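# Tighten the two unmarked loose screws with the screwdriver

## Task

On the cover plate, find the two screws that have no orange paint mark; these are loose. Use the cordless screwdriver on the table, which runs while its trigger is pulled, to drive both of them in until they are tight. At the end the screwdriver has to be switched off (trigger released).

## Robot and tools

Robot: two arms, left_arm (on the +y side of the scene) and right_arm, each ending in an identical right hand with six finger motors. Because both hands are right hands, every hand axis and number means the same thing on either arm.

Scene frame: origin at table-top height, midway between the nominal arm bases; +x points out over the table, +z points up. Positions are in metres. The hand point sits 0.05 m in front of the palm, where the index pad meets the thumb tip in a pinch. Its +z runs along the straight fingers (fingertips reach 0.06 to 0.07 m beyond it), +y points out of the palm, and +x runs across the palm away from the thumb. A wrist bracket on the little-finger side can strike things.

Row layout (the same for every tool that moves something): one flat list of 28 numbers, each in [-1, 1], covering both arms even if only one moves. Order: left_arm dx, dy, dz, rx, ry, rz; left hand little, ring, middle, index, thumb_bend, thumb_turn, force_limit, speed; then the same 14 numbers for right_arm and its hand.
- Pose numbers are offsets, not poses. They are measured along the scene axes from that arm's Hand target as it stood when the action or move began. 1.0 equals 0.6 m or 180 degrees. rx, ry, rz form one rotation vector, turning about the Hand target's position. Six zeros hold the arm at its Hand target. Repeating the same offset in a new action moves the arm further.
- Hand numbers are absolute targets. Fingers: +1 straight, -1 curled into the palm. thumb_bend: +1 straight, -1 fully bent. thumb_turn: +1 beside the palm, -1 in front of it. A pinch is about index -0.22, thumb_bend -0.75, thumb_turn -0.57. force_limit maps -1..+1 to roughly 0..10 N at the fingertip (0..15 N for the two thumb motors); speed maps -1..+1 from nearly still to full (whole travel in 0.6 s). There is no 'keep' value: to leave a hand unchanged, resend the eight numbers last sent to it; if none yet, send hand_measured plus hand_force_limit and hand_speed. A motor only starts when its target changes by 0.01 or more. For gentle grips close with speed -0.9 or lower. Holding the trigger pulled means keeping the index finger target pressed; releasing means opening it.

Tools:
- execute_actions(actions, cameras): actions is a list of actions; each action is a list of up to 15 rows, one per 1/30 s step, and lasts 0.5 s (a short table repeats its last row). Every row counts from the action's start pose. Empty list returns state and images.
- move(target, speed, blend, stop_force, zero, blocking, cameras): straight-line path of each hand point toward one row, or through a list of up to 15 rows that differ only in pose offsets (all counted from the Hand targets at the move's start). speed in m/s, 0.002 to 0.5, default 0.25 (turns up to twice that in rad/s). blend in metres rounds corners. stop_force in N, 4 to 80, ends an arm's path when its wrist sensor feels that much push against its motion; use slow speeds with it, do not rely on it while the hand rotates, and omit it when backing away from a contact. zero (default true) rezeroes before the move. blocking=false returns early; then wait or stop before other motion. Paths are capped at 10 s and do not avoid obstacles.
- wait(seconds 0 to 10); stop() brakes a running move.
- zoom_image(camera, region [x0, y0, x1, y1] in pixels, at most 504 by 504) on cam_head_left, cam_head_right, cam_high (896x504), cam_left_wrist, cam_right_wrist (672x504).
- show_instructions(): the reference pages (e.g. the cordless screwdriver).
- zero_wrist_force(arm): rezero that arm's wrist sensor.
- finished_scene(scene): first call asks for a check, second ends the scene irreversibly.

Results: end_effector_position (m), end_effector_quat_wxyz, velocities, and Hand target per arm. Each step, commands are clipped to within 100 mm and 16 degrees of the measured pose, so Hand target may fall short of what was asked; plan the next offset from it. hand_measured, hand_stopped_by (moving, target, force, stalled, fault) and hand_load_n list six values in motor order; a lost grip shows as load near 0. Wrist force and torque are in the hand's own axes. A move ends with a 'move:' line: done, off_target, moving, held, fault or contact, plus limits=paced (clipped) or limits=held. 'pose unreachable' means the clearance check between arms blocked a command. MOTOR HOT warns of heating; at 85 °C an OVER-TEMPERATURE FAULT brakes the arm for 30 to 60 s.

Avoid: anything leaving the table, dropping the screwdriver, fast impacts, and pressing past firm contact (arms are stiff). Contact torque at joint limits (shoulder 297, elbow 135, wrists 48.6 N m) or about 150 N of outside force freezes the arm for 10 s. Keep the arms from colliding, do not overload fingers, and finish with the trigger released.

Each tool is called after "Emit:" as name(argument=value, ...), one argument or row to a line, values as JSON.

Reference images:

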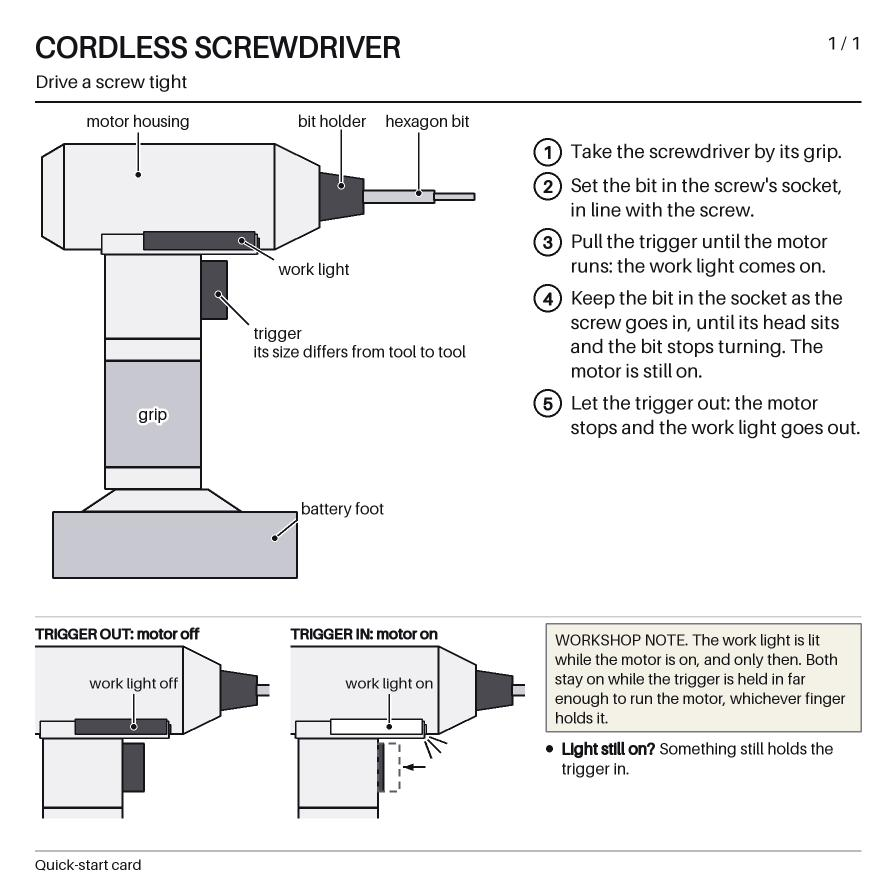

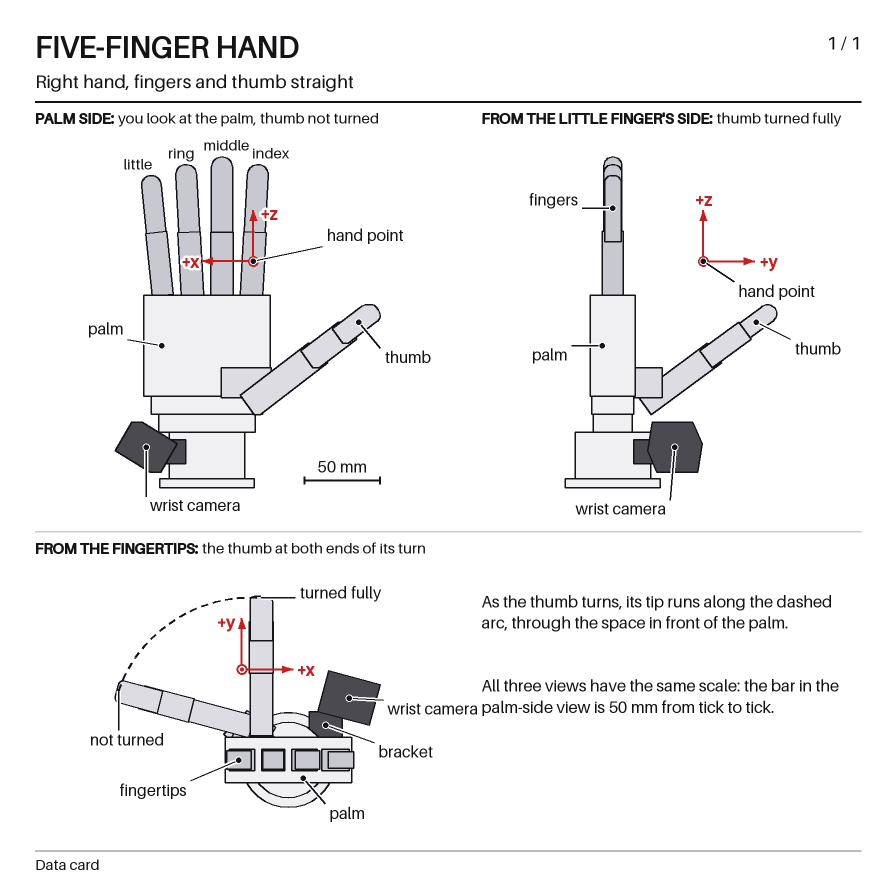

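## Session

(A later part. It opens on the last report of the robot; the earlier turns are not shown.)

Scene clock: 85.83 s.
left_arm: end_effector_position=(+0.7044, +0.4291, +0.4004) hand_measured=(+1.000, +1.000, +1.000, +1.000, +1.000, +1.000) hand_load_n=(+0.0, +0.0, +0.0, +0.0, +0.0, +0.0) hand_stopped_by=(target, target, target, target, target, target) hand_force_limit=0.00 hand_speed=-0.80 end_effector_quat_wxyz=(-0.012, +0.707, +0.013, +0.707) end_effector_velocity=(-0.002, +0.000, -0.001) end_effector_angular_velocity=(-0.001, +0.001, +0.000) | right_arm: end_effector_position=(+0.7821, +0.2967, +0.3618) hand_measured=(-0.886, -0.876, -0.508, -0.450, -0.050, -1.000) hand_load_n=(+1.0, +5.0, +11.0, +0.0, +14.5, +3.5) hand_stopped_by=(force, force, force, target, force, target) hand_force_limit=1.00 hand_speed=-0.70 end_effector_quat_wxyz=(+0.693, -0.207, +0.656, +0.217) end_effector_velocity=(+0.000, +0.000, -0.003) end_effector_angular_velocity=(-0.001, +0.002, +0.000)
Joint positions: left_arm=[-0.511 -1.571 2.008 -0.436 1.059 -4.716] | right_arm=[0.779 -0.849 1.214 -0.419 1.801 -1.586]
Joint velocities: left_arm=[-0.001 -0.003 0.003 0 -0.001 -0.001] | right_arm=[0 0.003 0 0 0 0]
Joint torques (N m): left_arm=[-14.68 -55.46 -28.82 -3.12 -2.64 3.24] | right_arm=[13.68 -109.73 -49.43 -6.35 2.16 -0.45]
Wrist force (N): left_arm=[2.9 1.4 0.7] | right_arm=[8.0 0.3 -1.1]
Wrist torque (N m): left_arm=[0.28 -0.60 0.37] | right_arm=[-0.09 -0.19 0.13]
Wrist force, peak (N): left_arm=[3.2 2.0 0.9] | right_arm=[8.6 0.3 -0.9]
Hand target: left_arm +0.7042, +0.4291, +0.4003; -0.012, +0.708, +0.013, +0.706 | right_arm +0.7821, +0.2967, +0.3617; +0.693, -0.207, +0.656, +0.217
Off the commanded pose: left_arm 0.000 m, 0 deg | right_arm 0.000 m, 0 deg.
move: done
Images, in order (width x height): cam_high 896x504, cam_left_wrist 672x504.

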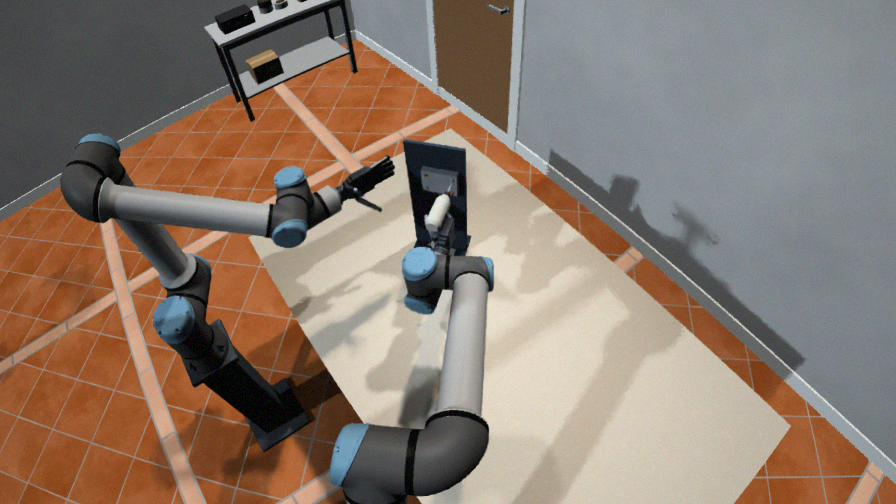

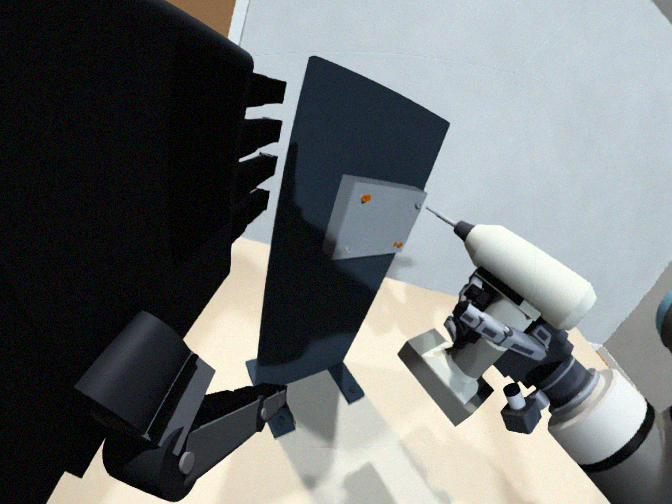

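Emit:
move(
  target=[0,0,0,0,0,0,1,1,1,1,1,1,0,-0.8,0.00649,0.00525,-0.0010,0,0,0,-1,-1,-1,-0.45,-1,-1,1,-0.7],
  speed=0.012,
  stop_force=8,
  cameras=["cam_left_wrist","cam_high"],
)

Emit:
zoom_image(
  camera="cam_left_wrist",
  region=[400, 185, 450, 225],
)

Emit:
zoom_image(
  camera="cam_high",
  region=[440, 165, 465, 190],
)

Scene clock: 89.33 s.
left_arm: end_effector_position=(+0.7042, +0.4291, +0.4003) hand_measured=(+1.000, +1.000, +1.000, +1.000, +1.000, +1.000) hand_load_n=(+0.0, +0.0, +0.0, +0.0, +0.5, +0.0) hand_stopped_by=(target, target, target, target, target, target) hand_force_limit=0.00 hand_speed=-0.80 end_effector_quat_wxyz=(-0.012, +0.708, +0.013, +0.706) end_effector_velocity=(+0.000, +0.000, +0.000) end_effector_angular_velocity=(+0.000, +0.000, +0.000) | right_arm: end_effector_position=(+0.7860, +0.2998, +0.3611) hand_measured=(-0.886, -0.876, -0.508, -0.450, -0.050, -1.000) hand_load_n=(+1.0, +5.0, +11.0, +0.0, +15.0, +3.5) hand_stopped_by=(force, force, force, target, force, target) hand_force_limit=1.00 hand_speed=-0.70 end_effector_quat_wxyz=(+0.693, -0.207, +0.656, +0.217) end_effector_velocity=(+0.000, +0.000, -0.002) end_effector_angular_velocity=(-0.002, +0.002, +0.000)
Joint positions: left_arm=[-0.511 -1.571 2.009 -0.436 1.059 -4.716] | right_arm=[0.778 -0.841 1.201 -0.414 1.8 -1.586]
Joint velocities: left_arm=[0 0 0 0 0 0] | right_arm=[0 0.002 0 0.001 0 0]
Joint torques (N m): left_arm=[-12.69 -51.97 -35.02 0.17 -2.45 -0.05] | right_arm=[-15.01 -122.37 -42.4 -6.73 0.72 2.18]
Wrist force (N): left_arm=[2.6 1.4 1.3] | right_arm=[7.8 0.7 -0.8]
Wrist torque (N m): left_arm=[0.23 -0.58 0.34] | right_arm=[-0.05 -0.18 0.13]
Wrist force, peak (N): left_arm=[3.1 1.7 0.9] | right_arm=[8.6 0.0 -0.8]
Hand target: left_arm +0.7042, +0.4291, +0.4003; -0.012, +0.708, +0.013, +0.706 | right_arm +0.7860, +0.2998, +0.3612; +0.693, -0.207, +0.656, +0.217
Off the commanded pose: left_arm 0.000 m, 0 deg | right_arm 0.000 m, 0 deg.
move: done
Images, in order (width x height): cam_high 896x504, cam_left_wrist 672x504.

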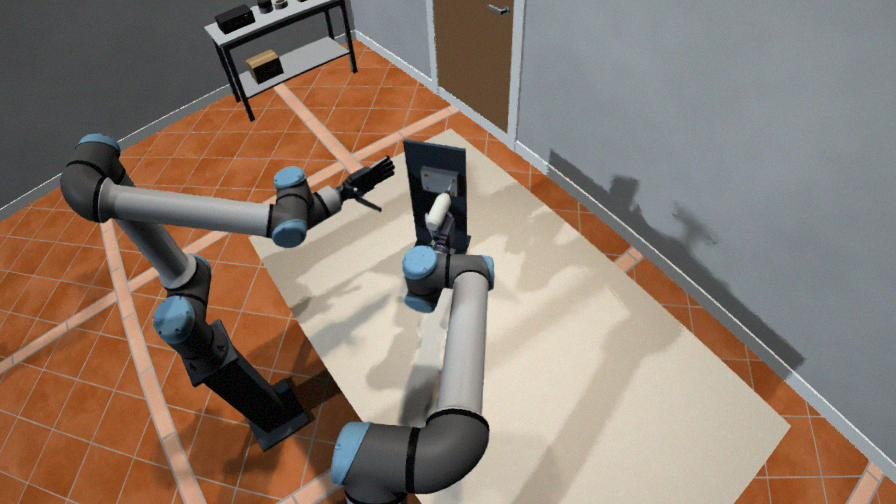

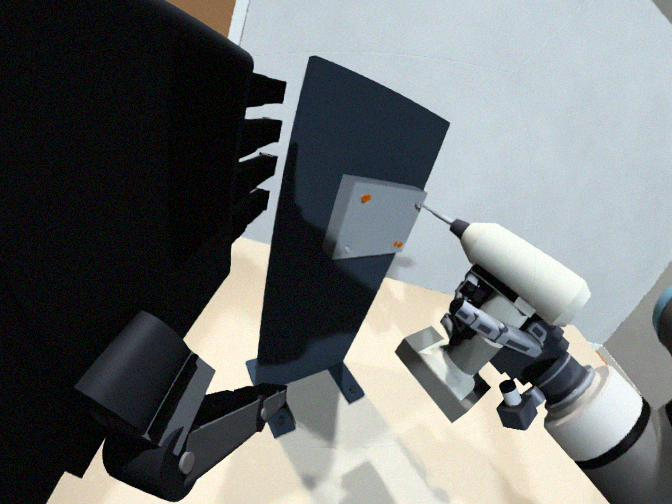

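Scaled by 10.080 from the camera's 672x504 image, which has a finer 960x720 frame.

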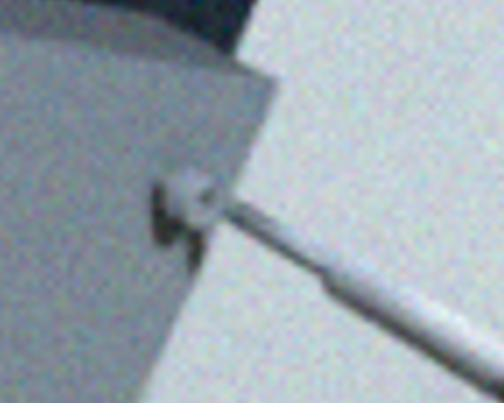

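Scaled by 20.160.

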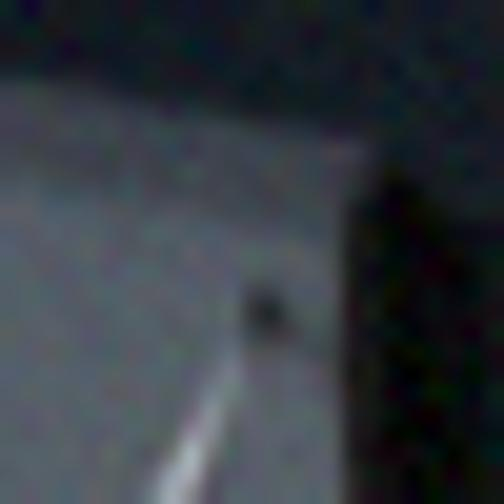

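Emit:
move(
  target=[0,0,0,0,0,0,1,1,1,1,1,1,0,-0.8,0.00829,0.00559,-0.0005,0,0,0,-1,-1,-1,-0.45,-1,-1,1,-0.7],
  speed=0.008,
  stop_force=6,
  cameras=["cam_left_wrist","cam_high"],
)

Emit:
zoom_image(
  camera="cam_left_wrist",
  region=[400, 185, 450, 225],
)

Emit:
zoom_image(
  camera="cam_high",
  region=[440, 165, 465, 190],
)

Scene clock: 90.60 s.
left_arm: end_effector_position=(+0.7042, +0.4291, +0.4003) hand_measured=(+1.000, +1.000, +1.000, +1.000, +1.000, +1.000) hand_load_n=(+0.0, +0.0, +0.0, +0.0, +0.0, +0.0) hand_stopped_by=(target, target, target, target, target, target) hand_force_limit=0.00 hand_speed=-0.80 end_effector_quat_wxyz=(-0.012, +0.708, +0.013, +0.706) end_effector_velocity=(+0.000, +0.001, +0.000) end_effector_angular_velocity=(+0.000, +0.000, +0.001) | right_arm: end_effector_position=(+0.7873, +0.3006, +0.3611) hand_measured=(-0.886, -0.876, -0.508, -0.450, -0.050, -1.000) hand_load_n=(+1.5, +5.0, +10.5, +0.0, +14.5, +3.0) hand_stopped_by=(force, force, force, target, force, target) hand_force_limit=1.00 hand_speed=-0.70 end_effector_quat_wxyz=(+0.693, -0.207, +0.656, +0.217) end_effector_velocity=(+0.000, +0.000, +0.003) end_effector_angular_velocity=(+0.002, -0.002, +0.000)
Joint positions: left_arm=[-0.511 -1.571 2.009 -0.436 1.059 -4.716] | right_arm=[0.778 -0.839 1.197 -0.413 1.8 -1.586]
Joint velocities: left_arm=[0 0 0 0.001 -0.001 0] | right_arm=[0 -0.002 0 -0.001 0 0]
Joint torques (N m): left_arm=[-12.4 -50.97 -37.63 -0.82 -2.26 -1.02] | right_arm=[4.73 -122.96 -41.81 -6.79 1.61 1.86]
Wrist force (N): left_arm=[2.9 1.3 0.9] | right_arm=[7.6 0.6 -2.7]
Wrist torque (N m): left_arm=[0.25 -0.61 0.36] | right_arm=[-0.02 -0.22 0.12]
Wrist force, peak (N): left_arm=[3.0 1.7 1.1] | right_arm=[10.2 0.4 -10.3]
Hand target: left_arm +0.7042, +0.4291, +0.4003; -0.012, +0.708, +0.013, +0.706 | right_arm +0.7872, +0.3006, +0.3612; +0.693, -0.207, +0.656, +0.217
Off the commanded pose: left_arm 0.000 m, 0 deg | right_arm 0.005 m, 0 deg.
move: contact (right_arm)
Images, in order (width x height): cam_high 896x504, cam_left_wrist 672x504.

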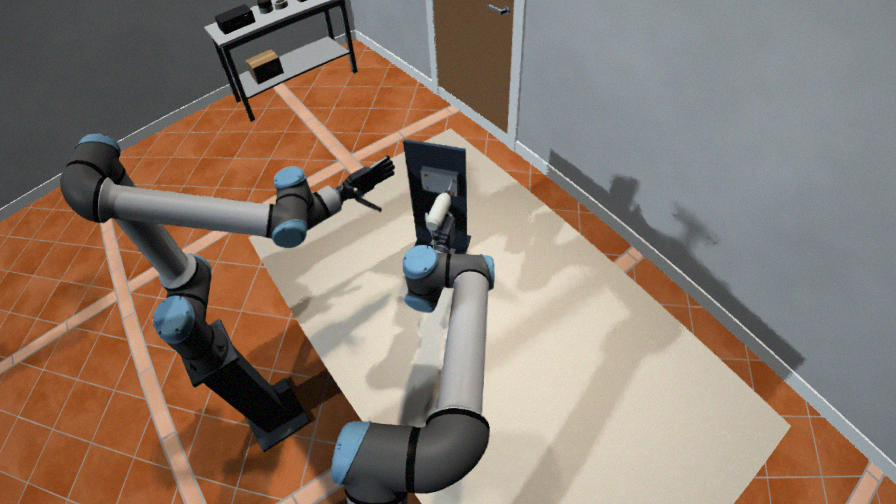

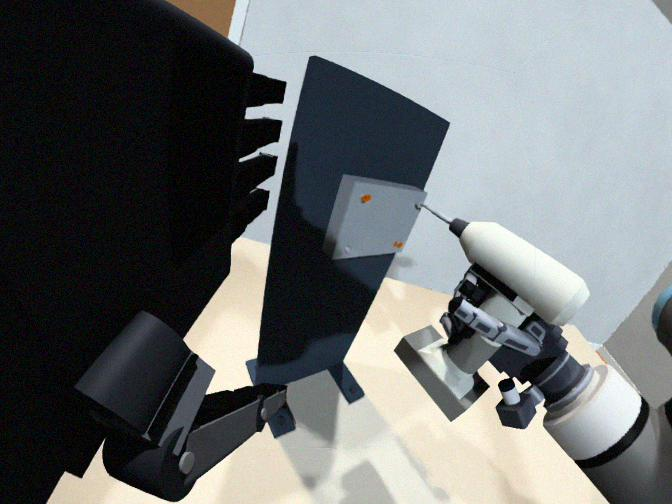

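Scaled by 10.080 from the camera's 672x504 image, which has a finer 960x720 frame.

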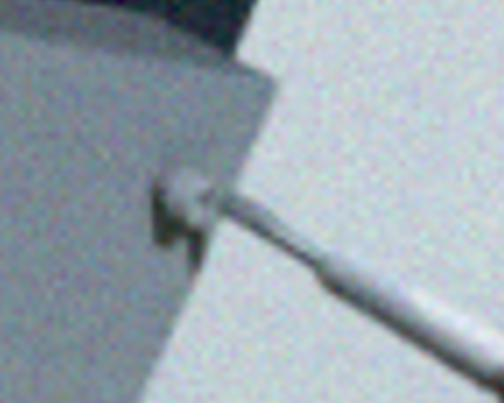

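Scaled by 20.160.

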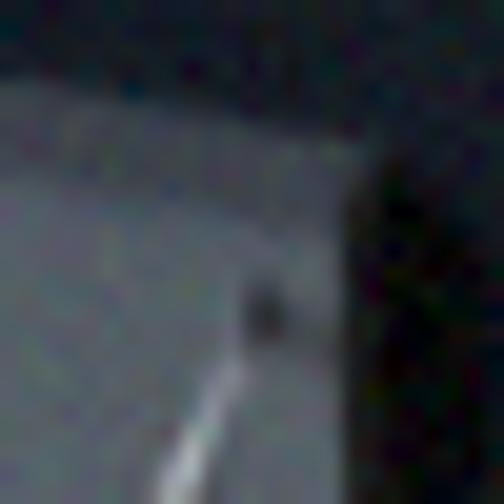

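Emit:
move(
  target=[0,0,0,0,0,0,1,1,1,1,1,1,0,-0.8,-0.00443,0.00062,0.00117,0,0,0,-1,-1,-1,-0.45,-1,-1,1,-0.7],
  speed=0.02,
  cameras=["cam_left_wrist"],
)

Emit:
zoom_image(
  camera="cam_left_wrist",
  region=[400, 185, 450, 225],
)

Emit:
move(
  target=[0,0,0,0,0,0,1,1,1,1,1,1,0,-0.8,0.00829,0.00559,0,0,0,0,-1,-1,-1,-0.45,-1,-1,1,-0.7],
  speed=0.008,
  stop_force=6,
  cameras=["cam_left_wrist"],
)

Emit:
zoom_image(
  camera="cam_left_wrist",
  region=[400, 185, 450, 225],
)

Scene clock: 91.70 s.
left_arm: end_effector_position=(+0.7042, +0.4291, +0.4003) hand_measured=(+1.000, +1.000, +1.000, +1.000, +1.000, +1.000) hand_load_n=(+0.0, +0.0, +0.0, +0.0, +0.0, +0.0) hand_stopped_by=(target, target, target, target, target, target) hand_force_limit=0.00 hand_speed=-0.80 end_effector_quat_wxyz=(-0.012, +0.708, +0.013, +0.706) end_effector_velocity=(+0.000, +0.000, +0.000) end_effector_angular_velocity=(+0.000, +0.000, +0.000) | right_arm: end_effector_position=(+0.7845, +0.3010, +0.3619) hand_measured=(-0.886, -0.876, -0.508, -0.450, -0.050, -1.000) hand_load_n=(+0.5, +5.0, +10.5, +0.0, +14.5, +3.5) hand_stopped_by=(force, force, force, target, force, target) hand_force_limit=1.00 hand_speed=-0.70 end_effector_quat_wxyz=(+0.693, -0.207, +0.656, +0.217) end_effector_velocity=(+0.000, +0.000, -0.001) end_effector_angular_velocity=(-0.002, +0.001, +0.000)
Joint positions: left_arm=[-0.511 -1.571 2.009 -0.436 1.059 -4.716] | right_arm=[0.78 -0.841 1.2 -0.413 1.802 -1.586]
Joint velocities: left_arm=[0 0 0 0 0 0] | right_arm=[0 0.001 0 0.001 0 0]
Joint torques (N m): left_arm=[-11.87 -51.61 -40.88 -1.29 -1.9 -1.91] | right_arm=[7.52 -116.46 -44.38 -6.71 1.48 -1.52]
Wrist force (N): left_arm=[2.8 1.5 1.2] | right_arm=[8.0 0.4 -1.3]
Wrist torque (N m): left_arm=[0.26 -0.61 0.36] | right_arm=[-0.07 -0.18 0.14]
Wrist force, peak (N): left_arm=[2.9 1.6 1.0] | right_arm=[8.1 0.5 -2.4]
Hand target: left_arm +0.7042, +0.4291, +0.4003; -0.012, +0.708, +0.013, +0.706 | right_arm +0.7846, +0.3010, +0.3619; +0.693, -0.207, +0.656, +0.217
Off the commanded pose: left_arm 0.000 m, 0 deg | right_arm 0.000 m, 0 deg.
move: done
Images, in order (width x height): cam_left_wrist 672x504.

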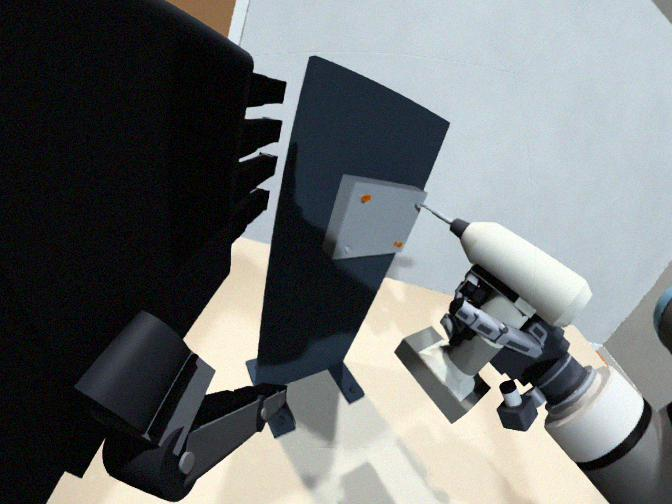

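Scaled by 10.080 from the camera's 672x504 image, which has a finer 960x720 frame.

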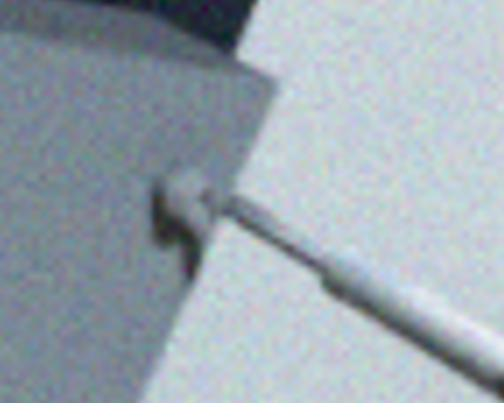

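Scene clock: 93.23 s.
left_arm: end_effector_position=(+0.7042, +0.4291, +0.4003) hand_measured=(+1.000, +1.000, +1.000, +1.000, +1.000, +1.000) hand_load_n=(+0.0, +0.0, +0.0, +0.0, +0.0, +0.0) hand_stopped_by=(target, target, target, target, target, target) hand_force_limit=0.00 hand_speed=-0.80 end_effector_quat_wxyz=(-0.012, +0.708, +0.013, +0.706) end_effector_velocity=(+0.000, +0.001, +0.000) end_effector_angular_velocity=(-0.001, +0.000, +0.001) | right_arm: end_effector_position=(+0.7861, +0.3022, +0.3619) hand_measured=(-0.886, -0.876, -0.508, -0.450, -0.050, -1.000) hand_load_n=(+1.5, +5.0, +10.5, +0.0, +14.5, +3.0) hand_stopped_by=(force, force, force, target, force, target) hand_force_limit=1.00 hand_speed=-0.70 end_effector_quat_wxyz=(+0.693, -0.207, +0.656, +0.217) end_effector_velocity=(+0.000, +0.000, -0.002) end_effector_angular_velocity=(-0.002, +0.001, +0.000)
Joint positions: left_arm=[-0.511 -1.571 2.009 -0.436 1.059 -4.716] | right_arm=[0.78 -0.838 1.194 -0.411 1.801 -1.586]
Joint velocities: left_arm=[0 0 0 0 -0.001 -0.001] | right_arm=[0 0.002 0 0 0 0]
Joint torques (N m): left_arm=[-12.2 -54.01 -44.89 -2.1 -1.85 -2.04] | right_arm=[14.35 -121.58 -42.83 -6.33 1.73 -1.65]
Wrist force (N): left_arm=[2.5 1.0 0.7] | right_arm=[7.7 0.3 -1.9]
Wrist torque (N m): left_arm=[0.22 -0.54 0.32] | right_arm=[-0.10 -0.24 0.12]
Wrist force, peak (N): left_arm=[3.0 1.4 1.1] | right_arm=[9.8 0.6 -9.4]
Hand target: left_arm +0.7042, +0.4291, +0.4003; -0.012, +0.708, +0.013, +0.706 | right_arm +0.7861, +0.3022, +0.3619; +0.693, -0.207, +0.656, +0.217
Off the commanded pose: left_arm 0.000 m, 0 deg | right_arm 0.004 m, 0 deg.
move: contact (right_arm)
Images, in order (width x height): cam_left_wrist 672x504.

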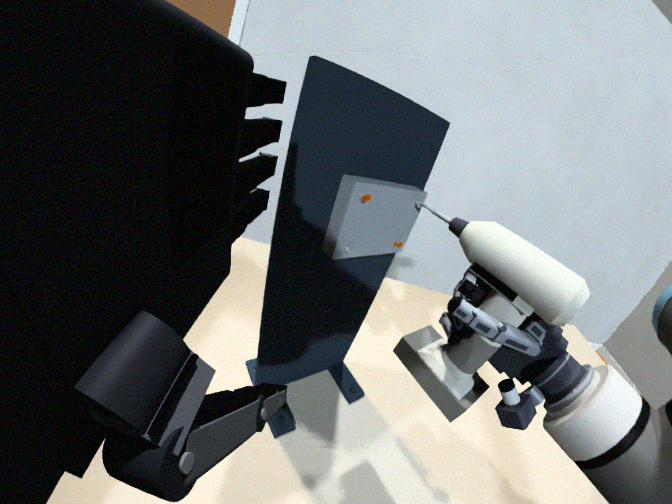

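Scaled by 10.080 from the camera's 672x504 image, which has a finer 960x720 frame.

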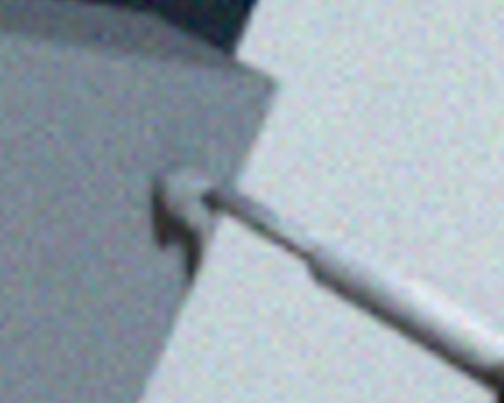

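Emit:
zoom_image(
  camera="cam_left_wrist",
  region=[412, 195, 432, 213],
)

Emit:
zoom_image(
  camera="cam_left_wrist",
  region=[338, 238, 358, 258],
)

Scaled by 25.200 from the camera's 672x504 image, which has a finer 960x720 frame.

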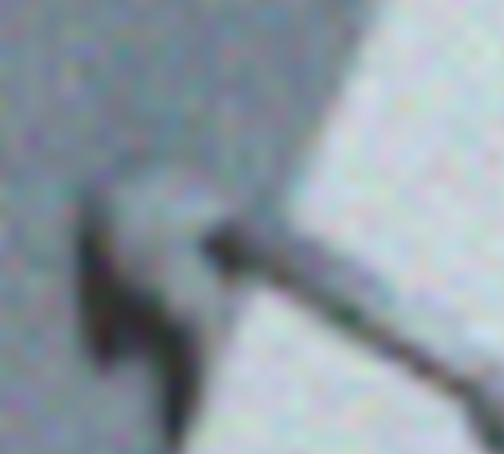

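Scaled by 25.200 from the camera's 672x504 image, which has a finer 960x720 frame.

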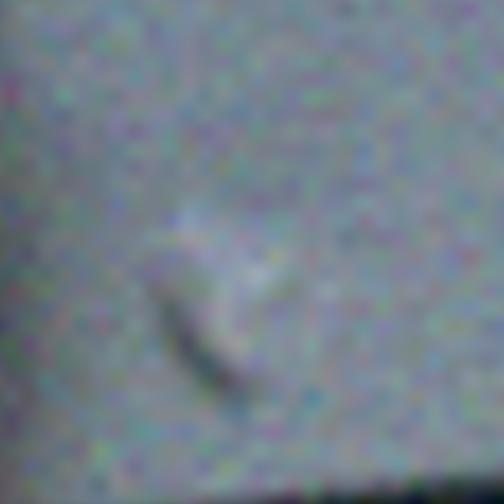

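Emit:
move(
  target=[
    [0,0,0,0,0,0,1,1,1,1,1,1,0,-0.8,-0.00200,0.00000,0.0004,0,0,0,-1,-1,-1,-0.45,-1,-1,1,-0.7],
  ],
  speed=0.02,
  cameras=[],
)

Emit:
move(
  target=[0,0,0,0,0,0,1,1,1,1,1,1,0,-0.8,0.00829,0.00559,0,0,0,0,-1,-1,-1,-0.45,-1,-1,1,-0.7],
  speed=0.006,
  stop_force=7,
  cameras=["cam_left_wrist"],
)

Emit:
zoom_image(
  camera="cam_left_wrist",
  region=[412, 195, 432, 213],
)

Scene clock: 95.50 s.
left_arm: end_effector_position=(+0.7042, +0.4291, +0.4003) hand_measured=(+1.000, +1.000, +1.000, +1.000, +1.000, +1.000) hand_load_n=(+0.0, +0.0, +0.0, +0.0, +0.0, +0.0) hand_stopped_by=(target, target, target, target, target, target) hand_force_limit=0.00 hand_speed=-0.80 end_effector_quat_wxyz=(-0.012, +0.708, +0.013, +0.706) end_effector_velocity=(+0.000, +0.000, +0.000) end_effector_angular_velocity=(-0.001, +0.000, +0.000) | right_arm: end_effector_position=(+0.7849, +0.3022, +0.3622) hand_measured=(-0.886, -0.876, -0.508, -0.450, -0.050, -1.000) hand_load_n=(+1.5, +5.0, +10.5, +0.0, +15.0, +3.0) hand_stopped_by=(force, force, force, target, force, target) hand_force_limit=1.00 hand_speed=-0.70 end_effector_quat_wxyz=(+0.693, -0.207, +0.656, +0.217) end_effector_velocity=(+0.000, +0.000, -0.001) end_effector_angular_velocity=(-0.001, +0.001, +0.000)
Joint positions: left_arm=[-0.511 -1.571 2.009 -0.436 1.059 -4.716] | right_arm=[0.781 -0.839 1.196 -0.411 1.802 -1.586]
Joint velocities: left_arm=[0 0 0 0 0 -0.001] | right_arm=[0 0.001 0 0.001 0 0]
Joint torques (N m): left_arm=[-12.01 -50.4 -49.34 -3.89 -2.37 -1.69] | right_arm=[11.44 -120.75 -42.98 -6.83 1.74 -1.98]
Wrist force (N): left_arm=[3.0 1.4 0.8] | right_arm=[7.8 0.0 -0.9]
Wrist torque (N m): left_arm=[0.27 -0.62 0.37] | right_arm=[-0.15 -0.17 0.11]
Wrist force, peak (N): left_arm=[3.2 1.4 1.2] | right_arm=[8.4 0.1 -1.2]
Hand target: left_arm +0.7042, +0.4291, +0.4003; -0.012, +0.708, +0.013, +0.706 | right_arm +0.7849, +0.3022, +0.3622; +0.693, -0.207, +0.656, +0.217
Off the commanded pose: left_arm 0.000 m, 0 deg | right_arm 0.000 m, 0 deg.
move: done
No camera images: "cameras" was empty.

Scene clock: 96.50 s.
left_arm: end_effector_position=(+0.7042, +0.4291, +0.4003) hand_measured=(+1.000, +1.000, +1.000, +1.000, +1.000, +1.000) hand_load_n=(+0.0, +0.0, +0.0, +0.0, +0.0, +0.0) hand_stopped_by=(target, target, target, target, target, target) hand_force_limit=0.00 hand_speed=-0.80 end_effector_quat_wxyz=(-0.012, +0.708, +0.013, +0.706) end_effector_velocity=(+0.000, +0.000, +0.000) end_effector_angular_velocity=(+0.000, +0.000, +0.000) | right_arm: end_effector_position=(+0.7857, +0.3029, +0.3622) hand_measured=(-0.886, -0.876, -0.508, -0.450, -0.050, -1.000) hand_load_n=(+1.5, +5.0, +10.5, +0.0, +15.0, +3.0) hand_stopped_by=(force, force, force, target, force, target) hand_force_limit=1.00 hand_speed=-0.70 end_effector_quat_wxyz=(+0.693, -0.207, +0.656, +0.217) end_effector_velocity=(+0.000, +0.000, -0.001) end_effector_angular_velocity=(+0.000, +0.000, +0.000)
Joint positions: left_arm=[-0.511 -1.571 2.009 -0.436 1.059 -4.716] | right_arm=[0.781 -0.838 1.193 -0.41 1.802 -1.586]
Joint velocities: left_arm=[0 0 0 -0.001 0 0.001] | right_arm=[0 0 0 0 0 0]
Joint torques (N m): left_arm=[-12.61 -52.86 -51.56 -3.77 -2.02 -2.5] | right_arm=[12.34 -123.37 -42.49 -6.93 1.64 -1.76]
Wrist force (N): left_arm=[2.7 1.5 1.0] | right_arm=[8.5 0.5 -3.5]
Wrist torque (N m): left_arm=[0.27 -0.59 0.35] | right_arm=[-0.09 -0.32 0.14]
Wrist force, peak (N): left_arm=[3.0 1.5 1.1] | right_arm=[9.4 0.5 -9.9]
Hand target: left_arm +0.7042, +0.4291, +0.4003; -0.012, +0.708, +0.013, +0.706 | right_arm +0.7857, +0.3029, +0.3622; +0.693, -0.207, +0.656, +0.217
Off the commanded pose: left_arm 0.000 m, 0 deg | right_arm 0.005 m, 0 deg.
move: contact (right_arm)
Images, in order (width x height): cam_left_wrist 672x504.

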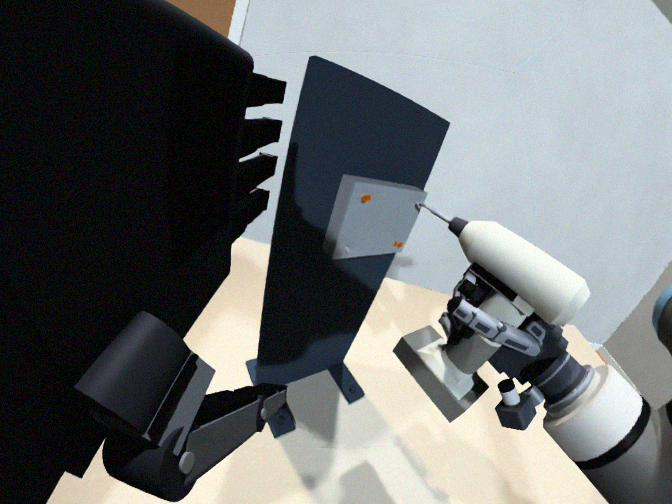

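Scaled by 25.200 from the camera's 672x504 image, which has a finer 960x720 frame.

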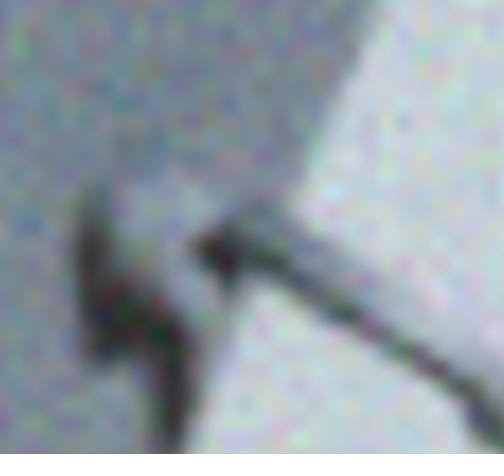

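Emit:
move(
  target=[0,0,0,0,0,0,1,1,1,1,1,1,0,-0.8,-0.0138,-0.0093,0,0,0,0,-1,-1,-1,-0.45,-1,-1,1,-0.7],
  speed=0.03,
  cameras=["cam_left_wrist","cam_head_right"],
)

Emit:
zoom_image(
  camera="cam_left_wrist",
  region=[410, 195, 434, 215],
)

Emit:
zoom_image(
  camera="cam_left_wrist",
  region=[354, 188, 378, 208],
)

Emit:
zoom_image(
  camera="cam_head_right",
  region=[300, 105, 360, 155],
)

Scene clock: 97.80 s.
left_arm: end_effector_position=(+0.7042, +0.4291, +0.4003) hand_measured=(+1.000, +1.000, +1.000, +1.000, +1.000, +1.000) hand_load_n=(+0.0, +0.0, +0.0, +0.0, +0.0, +0.5) hand_stopped_by=(target, target, target, target, target, target) hand_force_limit=0.00 hand_speed=-0.80 end_effector_quat_wxyz=(-0.012, +0.708, +0.013, +0.706) end_effector_velocity=(+0.000, +0.000, +0.000) end_effector_angular_velocity=(+0.001, +0.001, +0.000) | right_arm: end_effector_position=(+0.7773, +0.2973, +0.3623) hand_measured=(-0.886, -0.876, -0.508, -0.450, -0.050, -1.000) hand_load_n=(+1.0, +5.0, +10.5, +0.0, +14.5, +3.0) hand_stopped_by=(force, force, force, target, force, target) hand_force_limit=1.00 hand_speed=-0.70 end_effector_quat_wxyz=(+0.693, -0.207, +0.656, +0.217) end_effector_velocity=(+0.001, +0.001, +0.001) end_effector_angular_velocity=(+0.002, -0.002, +0.000)
Joint positions: left_arm=[-0.511 -1.571 2.009 -0.436 1.059 -4.716] | right_arm=[0.783 -0.853 1.22 -0.422 1.805 -1.586]
Joint velocities: left_arm=[0 0 0 0 -0.001 0.001] | right_arm=[0 0.002 -0.004 -0.001 0 0]
Joint torques (N m): left_arm=[-10.85 -51.92 -51.99 -4.47 -1.45 -2.1] | right_arm=[5.71 -104.3 -52.69 -2.67 1.1 -2.09]
Wrist force (N): left_arm=[3.0 1.1 0.8] | right_arm=[7.6 0.3 -0.9]
Wrist torque (N m): left_arm=[0.22 -0.62 0.36] | right_arm=[-0.10 -0.15 0.11]
Wrist force, peak (N): left_arm=[3.2 1.7 1.1] | right_arm=[8.8 0.8 -3.6]
Hand target: left_arm +0.7042, +0.4291, +0.4003; -0.012, +0.708, +0.013, +0.706 | right_arm +0.7774, +0.2974, +0.3622; +0.693, -0.207, +0.656, +0.217
Off the commanded pose: left_arm 0.000 m, 0 deg | right_arm 0.000 m, 0 deg.
move: done
Images, in order (width x height): cam_head_right 896x504, cam_left_wrist 672x504.

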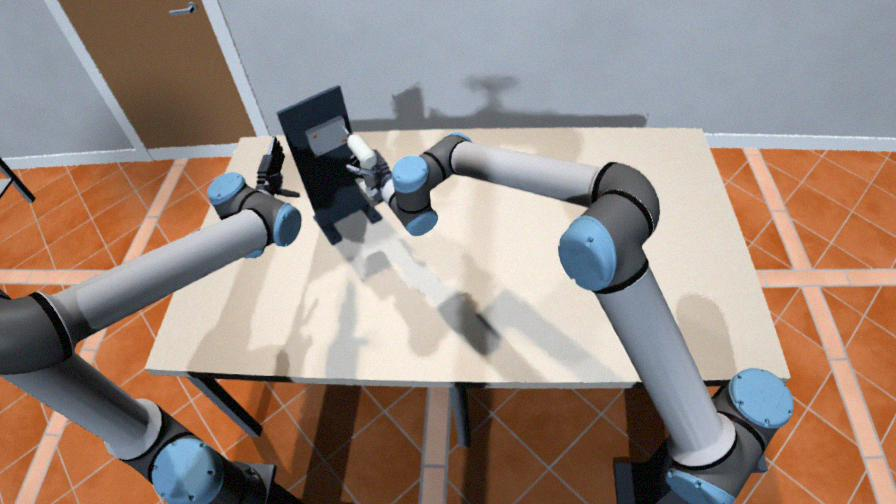

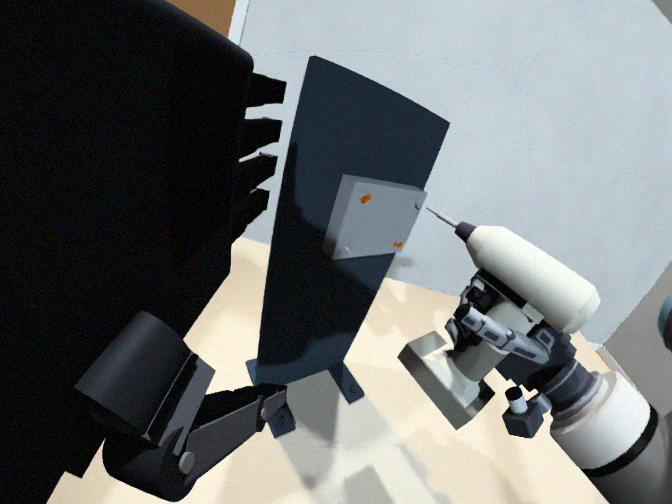

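Scaled by 21.000 from the camera's 672x504 image, which has a finer 960x720 frame.

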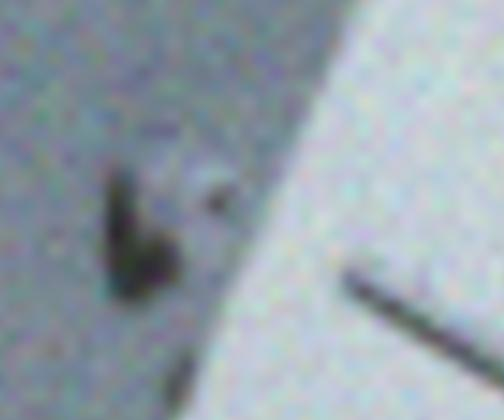

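Scaled by 21.000 from the camera's 672x504 image, which has a finer 960x720 frame.

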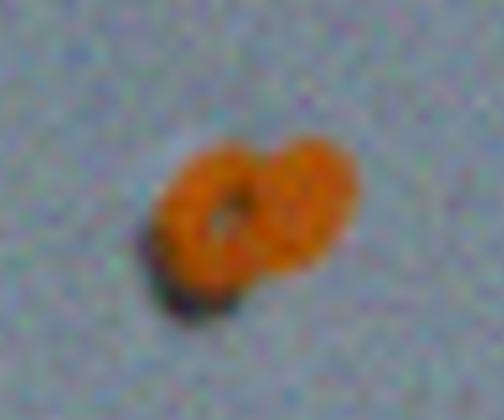

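Scaled by 8.400.

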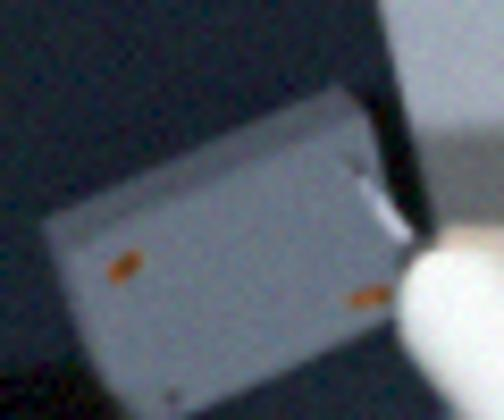

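Emit:
move(
  target=[0,0,0,0,0,0,1,1,1,1,1,1,0,-0.8,0.01063,0.00958,-0.0005,0,0,0,-1,-1,-1,-0.45,-1,-1,1,-0.7],
  speed=0.03,
  cameras=[],
)

Emit:
move(
  target=[0,0,0,0,0,0,1,1,1,1,1,1,0,-0.8,0.00829,0.00559,0,0,0,0,-1,-1,-1,-0.45,-1,-1,1,-0.7],
  speed=0.006,
  stop_force=7,
  cameras=["cam_left_wrist","cam_high"],
)

Emit:
zoom_image(
  camera="cam_left_wrist",
  region=[410, 195, 434, 215],
)

Scene clock: 98.97 s.
left_arm: end_effector_position=(+0.7042, +0.4291, +0.4003) hand_measured=(+1.000, +1.000, +1.000, +1.000, +1.000, +1.000) hand_load_n=(+0.0, +0.5, +0.0, +0.0, +0.0, +0.0) hand_stopped_by=(target, target, target, target, target, target) hand_force_limit=0.00 hand_speed=-0.80 end_effector_quat_wxyz=(-0.012, +0.708, +0.013, +0.706) end_effector_velocity=(+0.000, +0.000, -0.001) end_effector_angular_velocity=(+0.000, +0.001, +0.000) | right_arm: end_effector_position=(+0.7838, +0.3032, +0.3619) hand_measured=(-0.886, -0.876, -0.508, -0.450, -0.050, -1.000) hand_load_n=(+1.0, +5.5, +10.5, +0.0, +14.5, +3.5) hand_stopped_by=(force, force, force, target, force, target) hand_force_limit=1.00 hand_speed=-0.70 end_effector_quat_wxyz=(+0.693, -0.207, +0.656, +0.217) end_effector_velocity=(-0.001, -0.001, +0.000) end_effector_angular_velocity=(-0.001, +0.001, +0.000)
Joint positions: left_arm=[-0.511 -1.571 2.009 -0.436 1.059 -4.716] | right_arm=[0.782 -0.839 1.195 -0.411 1.804 -1.586]
Joint velocities: left_arm=[0 0.001 0 0 0 0] | right_arm=[0 -0.002 0.003 0 0 0]
Joint torques (N m): left_arm=[-16.53 -52.55 -50.98 -4.89 -1.96 -2.06] | right_arm=[-12.86 -123.77 -42.21 -5.74 -0.93 0.54]
Wrist force (N): left_arm=[2.7 1.5 0.9] | right_arm=[7.9 0.2 -0.7]
Wrist torque (N m): left_arm=[0.27 -0.58 0.35] | right_arm=[-0.13 -0.19 0.12]
Wrist force, peak (N): left_arm=[3.0 1.6 0.8] | right_arm=[8.4 0.2 -0.6]
Hand target: left_arm +0.7042, +0.4291, +0.4003; -0.012, +0.708, +0.013, +0.706 | right_arm +0.7838, +0.3031, +0.3619; +0.693, -0.207, +0.656, +0.217
Off the commanded pose: left_arm 0.000 m, 0 deg | right_arm 0.000 m, 0 deg.
move: done
No camera images: "cameras" was empty.

Scene clock: 100.17 s.
left_arm: end_effector_position=(+0.7042, +0.4291, +0.4003) hand_measured=(+1.000, +1.000, +1.000, +1.000, +1.000, +1.000) hand_load_n=(+0.0, +0.0, +0.0, +0.0, +0.0, +0.0) hand_stopped_by=(target, target, target, target, target, target) hand_force_limit=0.00 hand_speed=-0.80 end_effector_quat_wxyz=(-0.012, +0.708, +0.013, +0.706) end_effector_velocity=(+0.000, +0.000, +0.000) end_effector_angular_velocity=(+0.000, +0.000, +0.000) | right_arm: end_effector_position=(+0.7849, +0.3039, +0.3619) hand_measured=(-0.886, -0.876, -0.508, -0.450, -0.050, -1.000) hand_load_n=(+1.0, +5.0, +10.5, +0.0, +14.5, +3.0) hand_stopped_by=(force, force, force, target, force, target) hand_force_limit=1.00 hand_speed=-0.70 end_effector_quat_wxyz=(+0.693, -0.207, +0.656, +0.217) end_effector_velocity=(+0.000, +0.000, +0.000) end_effector_angular_velocity=(+0.000, +0.000, +0.001)
Joint positions: left_arm=[-0.511 -1.571 2.009 -0.436 1.059 -4.716] | right_arm=[0.782 -0.837 1.192 -0.41 1.803 -1.586]
Joint velocities: left_arm=[0 0 0 0 0 0] | right_arm=[0 0 0 0 0 0]
Joint torques (N m): left_arm=[-11.53 -50.2 -50.61 -4.91 -1.64 -1.98] | right_arm=[3.36 -123.5 -43.16 -6.85 1.25 0.6]
Wrist force (N): left_arm=[2.5 1.3 1.2] | right_arm=[8.1 0.3 -3.5]
Wrist torque (N m): left_arm=[0.24 -0.56 0.33] | right_arm=[-0.08 -0.24 0.13]
Wrist force, peak (N): left_arm=[3.3 1.4 1.0] | right_arm=[9.4 0.2 -9.4]
Hand target: left_arm +0.7042, +0.4291, +0.4003; -0.012, +0.708, +0.013, +0.706 | right_arm +0.7849, +0.3039, +0.3619; +0.693, -0.207, +0.656, +0.217
Off the commanded pose: left_arm 0.000 m, 0 deg | right_arm 0.005 m, 0 deg.
move: contact (right_arm)
Images, in order (width x height): cam_high 896x504, cam_left_wrist 672x504.

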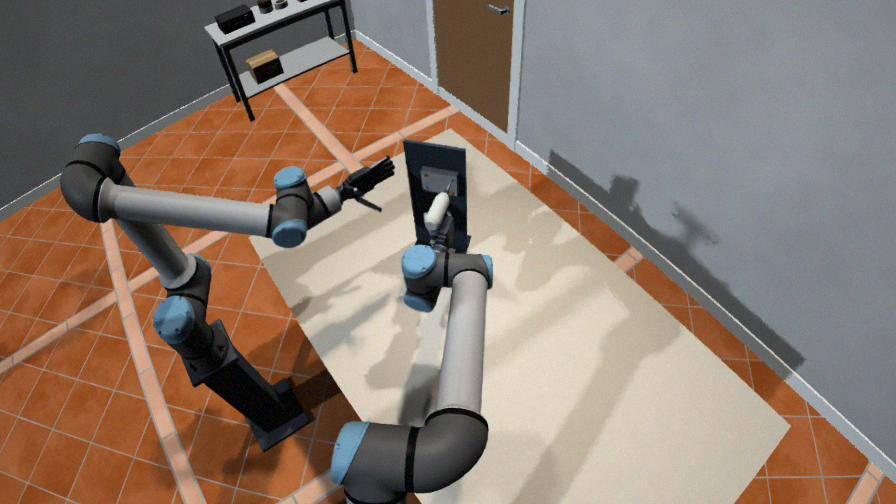

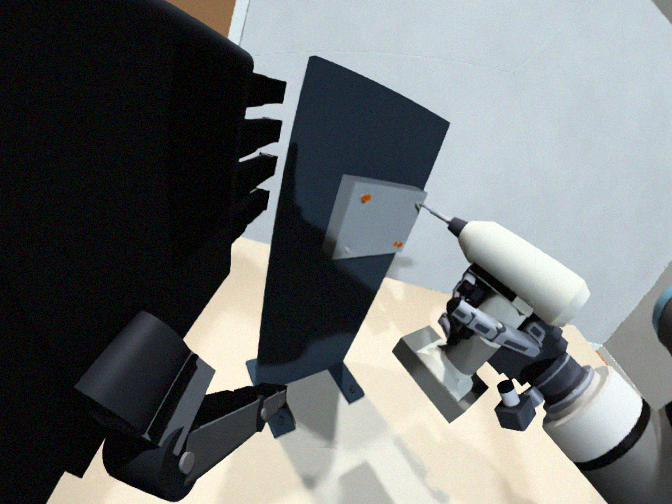

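Scaled by 21.000 from the camera's 672x504 image, which has a finer 960x720 frame.

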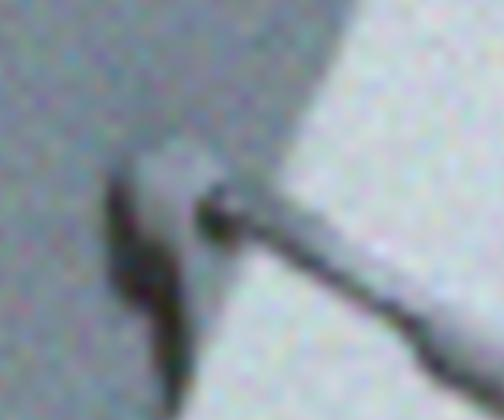

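Emit:
move(
  target=[0,0,0,0,0,0,1,1,1,1,1,1,0,-0.8,0.0055,0.0041,0,0,0,0,-1,-1,-1,-0.98,-1,-1,1,-0.7],
  speed=0.004,
  stop_force=14,
  cameras=["cam_left_wrist","cam_high"],
)

Emit:
zoom_image(
  camera="cam_left_wrist",
  region=[410, 195, 434, 215],
)

Emit:
zoom_image(
  camera="cam_left_wrist",
  region=[400, 185, 600, 345],
)

Scene clock: 101.57 s.
left_arm: end_effector_position=(+0.7042, +0.4291, +0.4003) hand_measured=(+1.000, +1.000, +1.000, +1.000, +1.000, +1.000) hand_load_n=(+0.0, +0.0, +0.0, +0.0, +0.0, +0.0) hand_stopped_by=(target, target, target, target, target, target) hand_force_limit=0.00 hand_speed=-0.80 end_effector_quat_wxyz=(-0.012, +0.708, +0.013, +0.706) end_effector_velocity=(+0.000, +0.000, +0.000) end_effector_angular_velocity=(+0.000, +0.000, +0.000) | right_arm: end_effector_position=(+0.7855, +0.3045, +0.3619) hand_measured=(-0.886, -0.876, -0.508, -0.862, -0.050, -1.000) hand_load_n=(+1.5, +4.0, +9.5, +10.5, +15.5, +3.0) hand_stopped_by=(force, force, force, force, force, target) hand_force_limit=1.00 hand_speed=-0.70 end_effector_quat_wxyz=(+0.693, -0.207, +0.656, +0.217) end_effector_velocity=(+0.000, +0.000, +0.000) end_effector_angular_velocity=(+0.001, -0.001, +0.000)
Joint positions: left_arm=[-0.511 -1.571 2.009 -0.436 1.059 -4.716] | right_arm=[0.782 -0.835 1.19 -0.409 1.803 -1.586]
Joint velocities: left_arm=[0 0 0 0.001 0 0] | right_arm=[0 0.001 0 -0.002 0 0]
Joint torques (N m): left_arm=[-13 -51.09 -50.54 -5.23 -2.17 -2.79] | right_arm=[-1.95 -124.43 -44.64 -7.23 1.3 0.63]
Wrist force (N): left_arm=[3.0 1.2 0.5] | right_arm=[8.9 0.7 -7.1]
Wrist torque (N m): left_arm=[0.26 -0.61 0.36] | right_arm=[0.12 -0.30 0.17]
Wrist force, peak (N): left_arm=[3.2 1.5 1.0] | right_arm=[11.8 0.1 -18.6]
Hand target: left_arm +0.7042, +0.4291, +0.4003; -0.012, +0.708, +0.013, +0.706 | right_arm +0.7855, +0.3045, +0.3619; +0.693, -0.207, +0.656, +0.217
Off the commanded pose: left_arm 0.000 m, 0 deg | right_arm 0.003 m, 0 deg.
move: contact (right_arm)
Images, in order (width x height): cam_high 896x504, cam_left_wrist 672x504.

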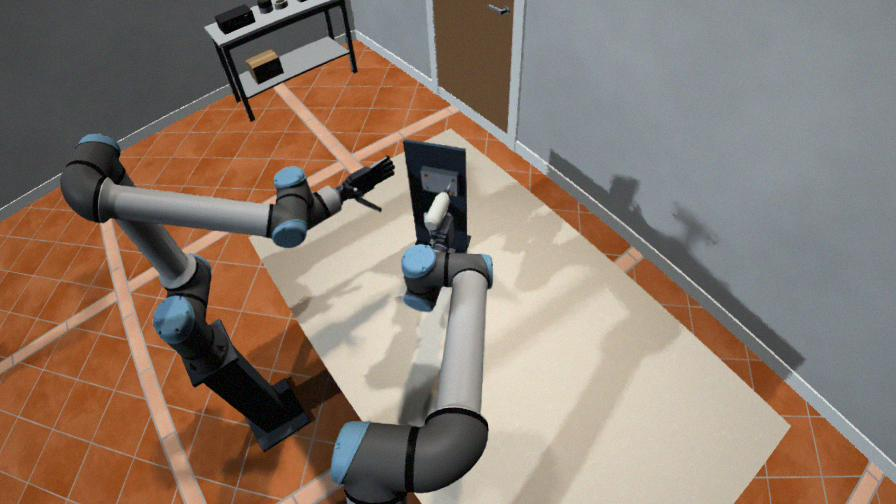

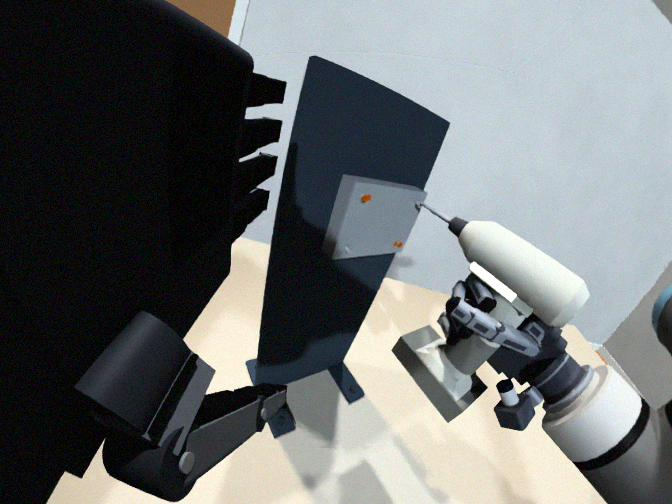

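Scaled by 21.000 from the camera's 672x504 image, which has a finer 960x720 frame.

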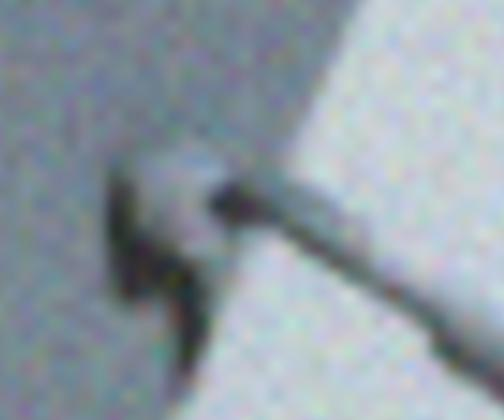

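Scaled by 2.520 from the camera's 672x504 image, which has a finer 960x720 frame.

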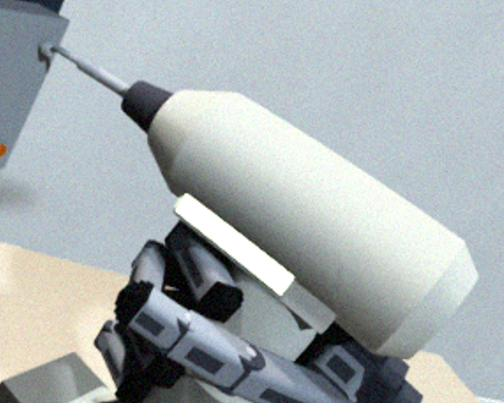

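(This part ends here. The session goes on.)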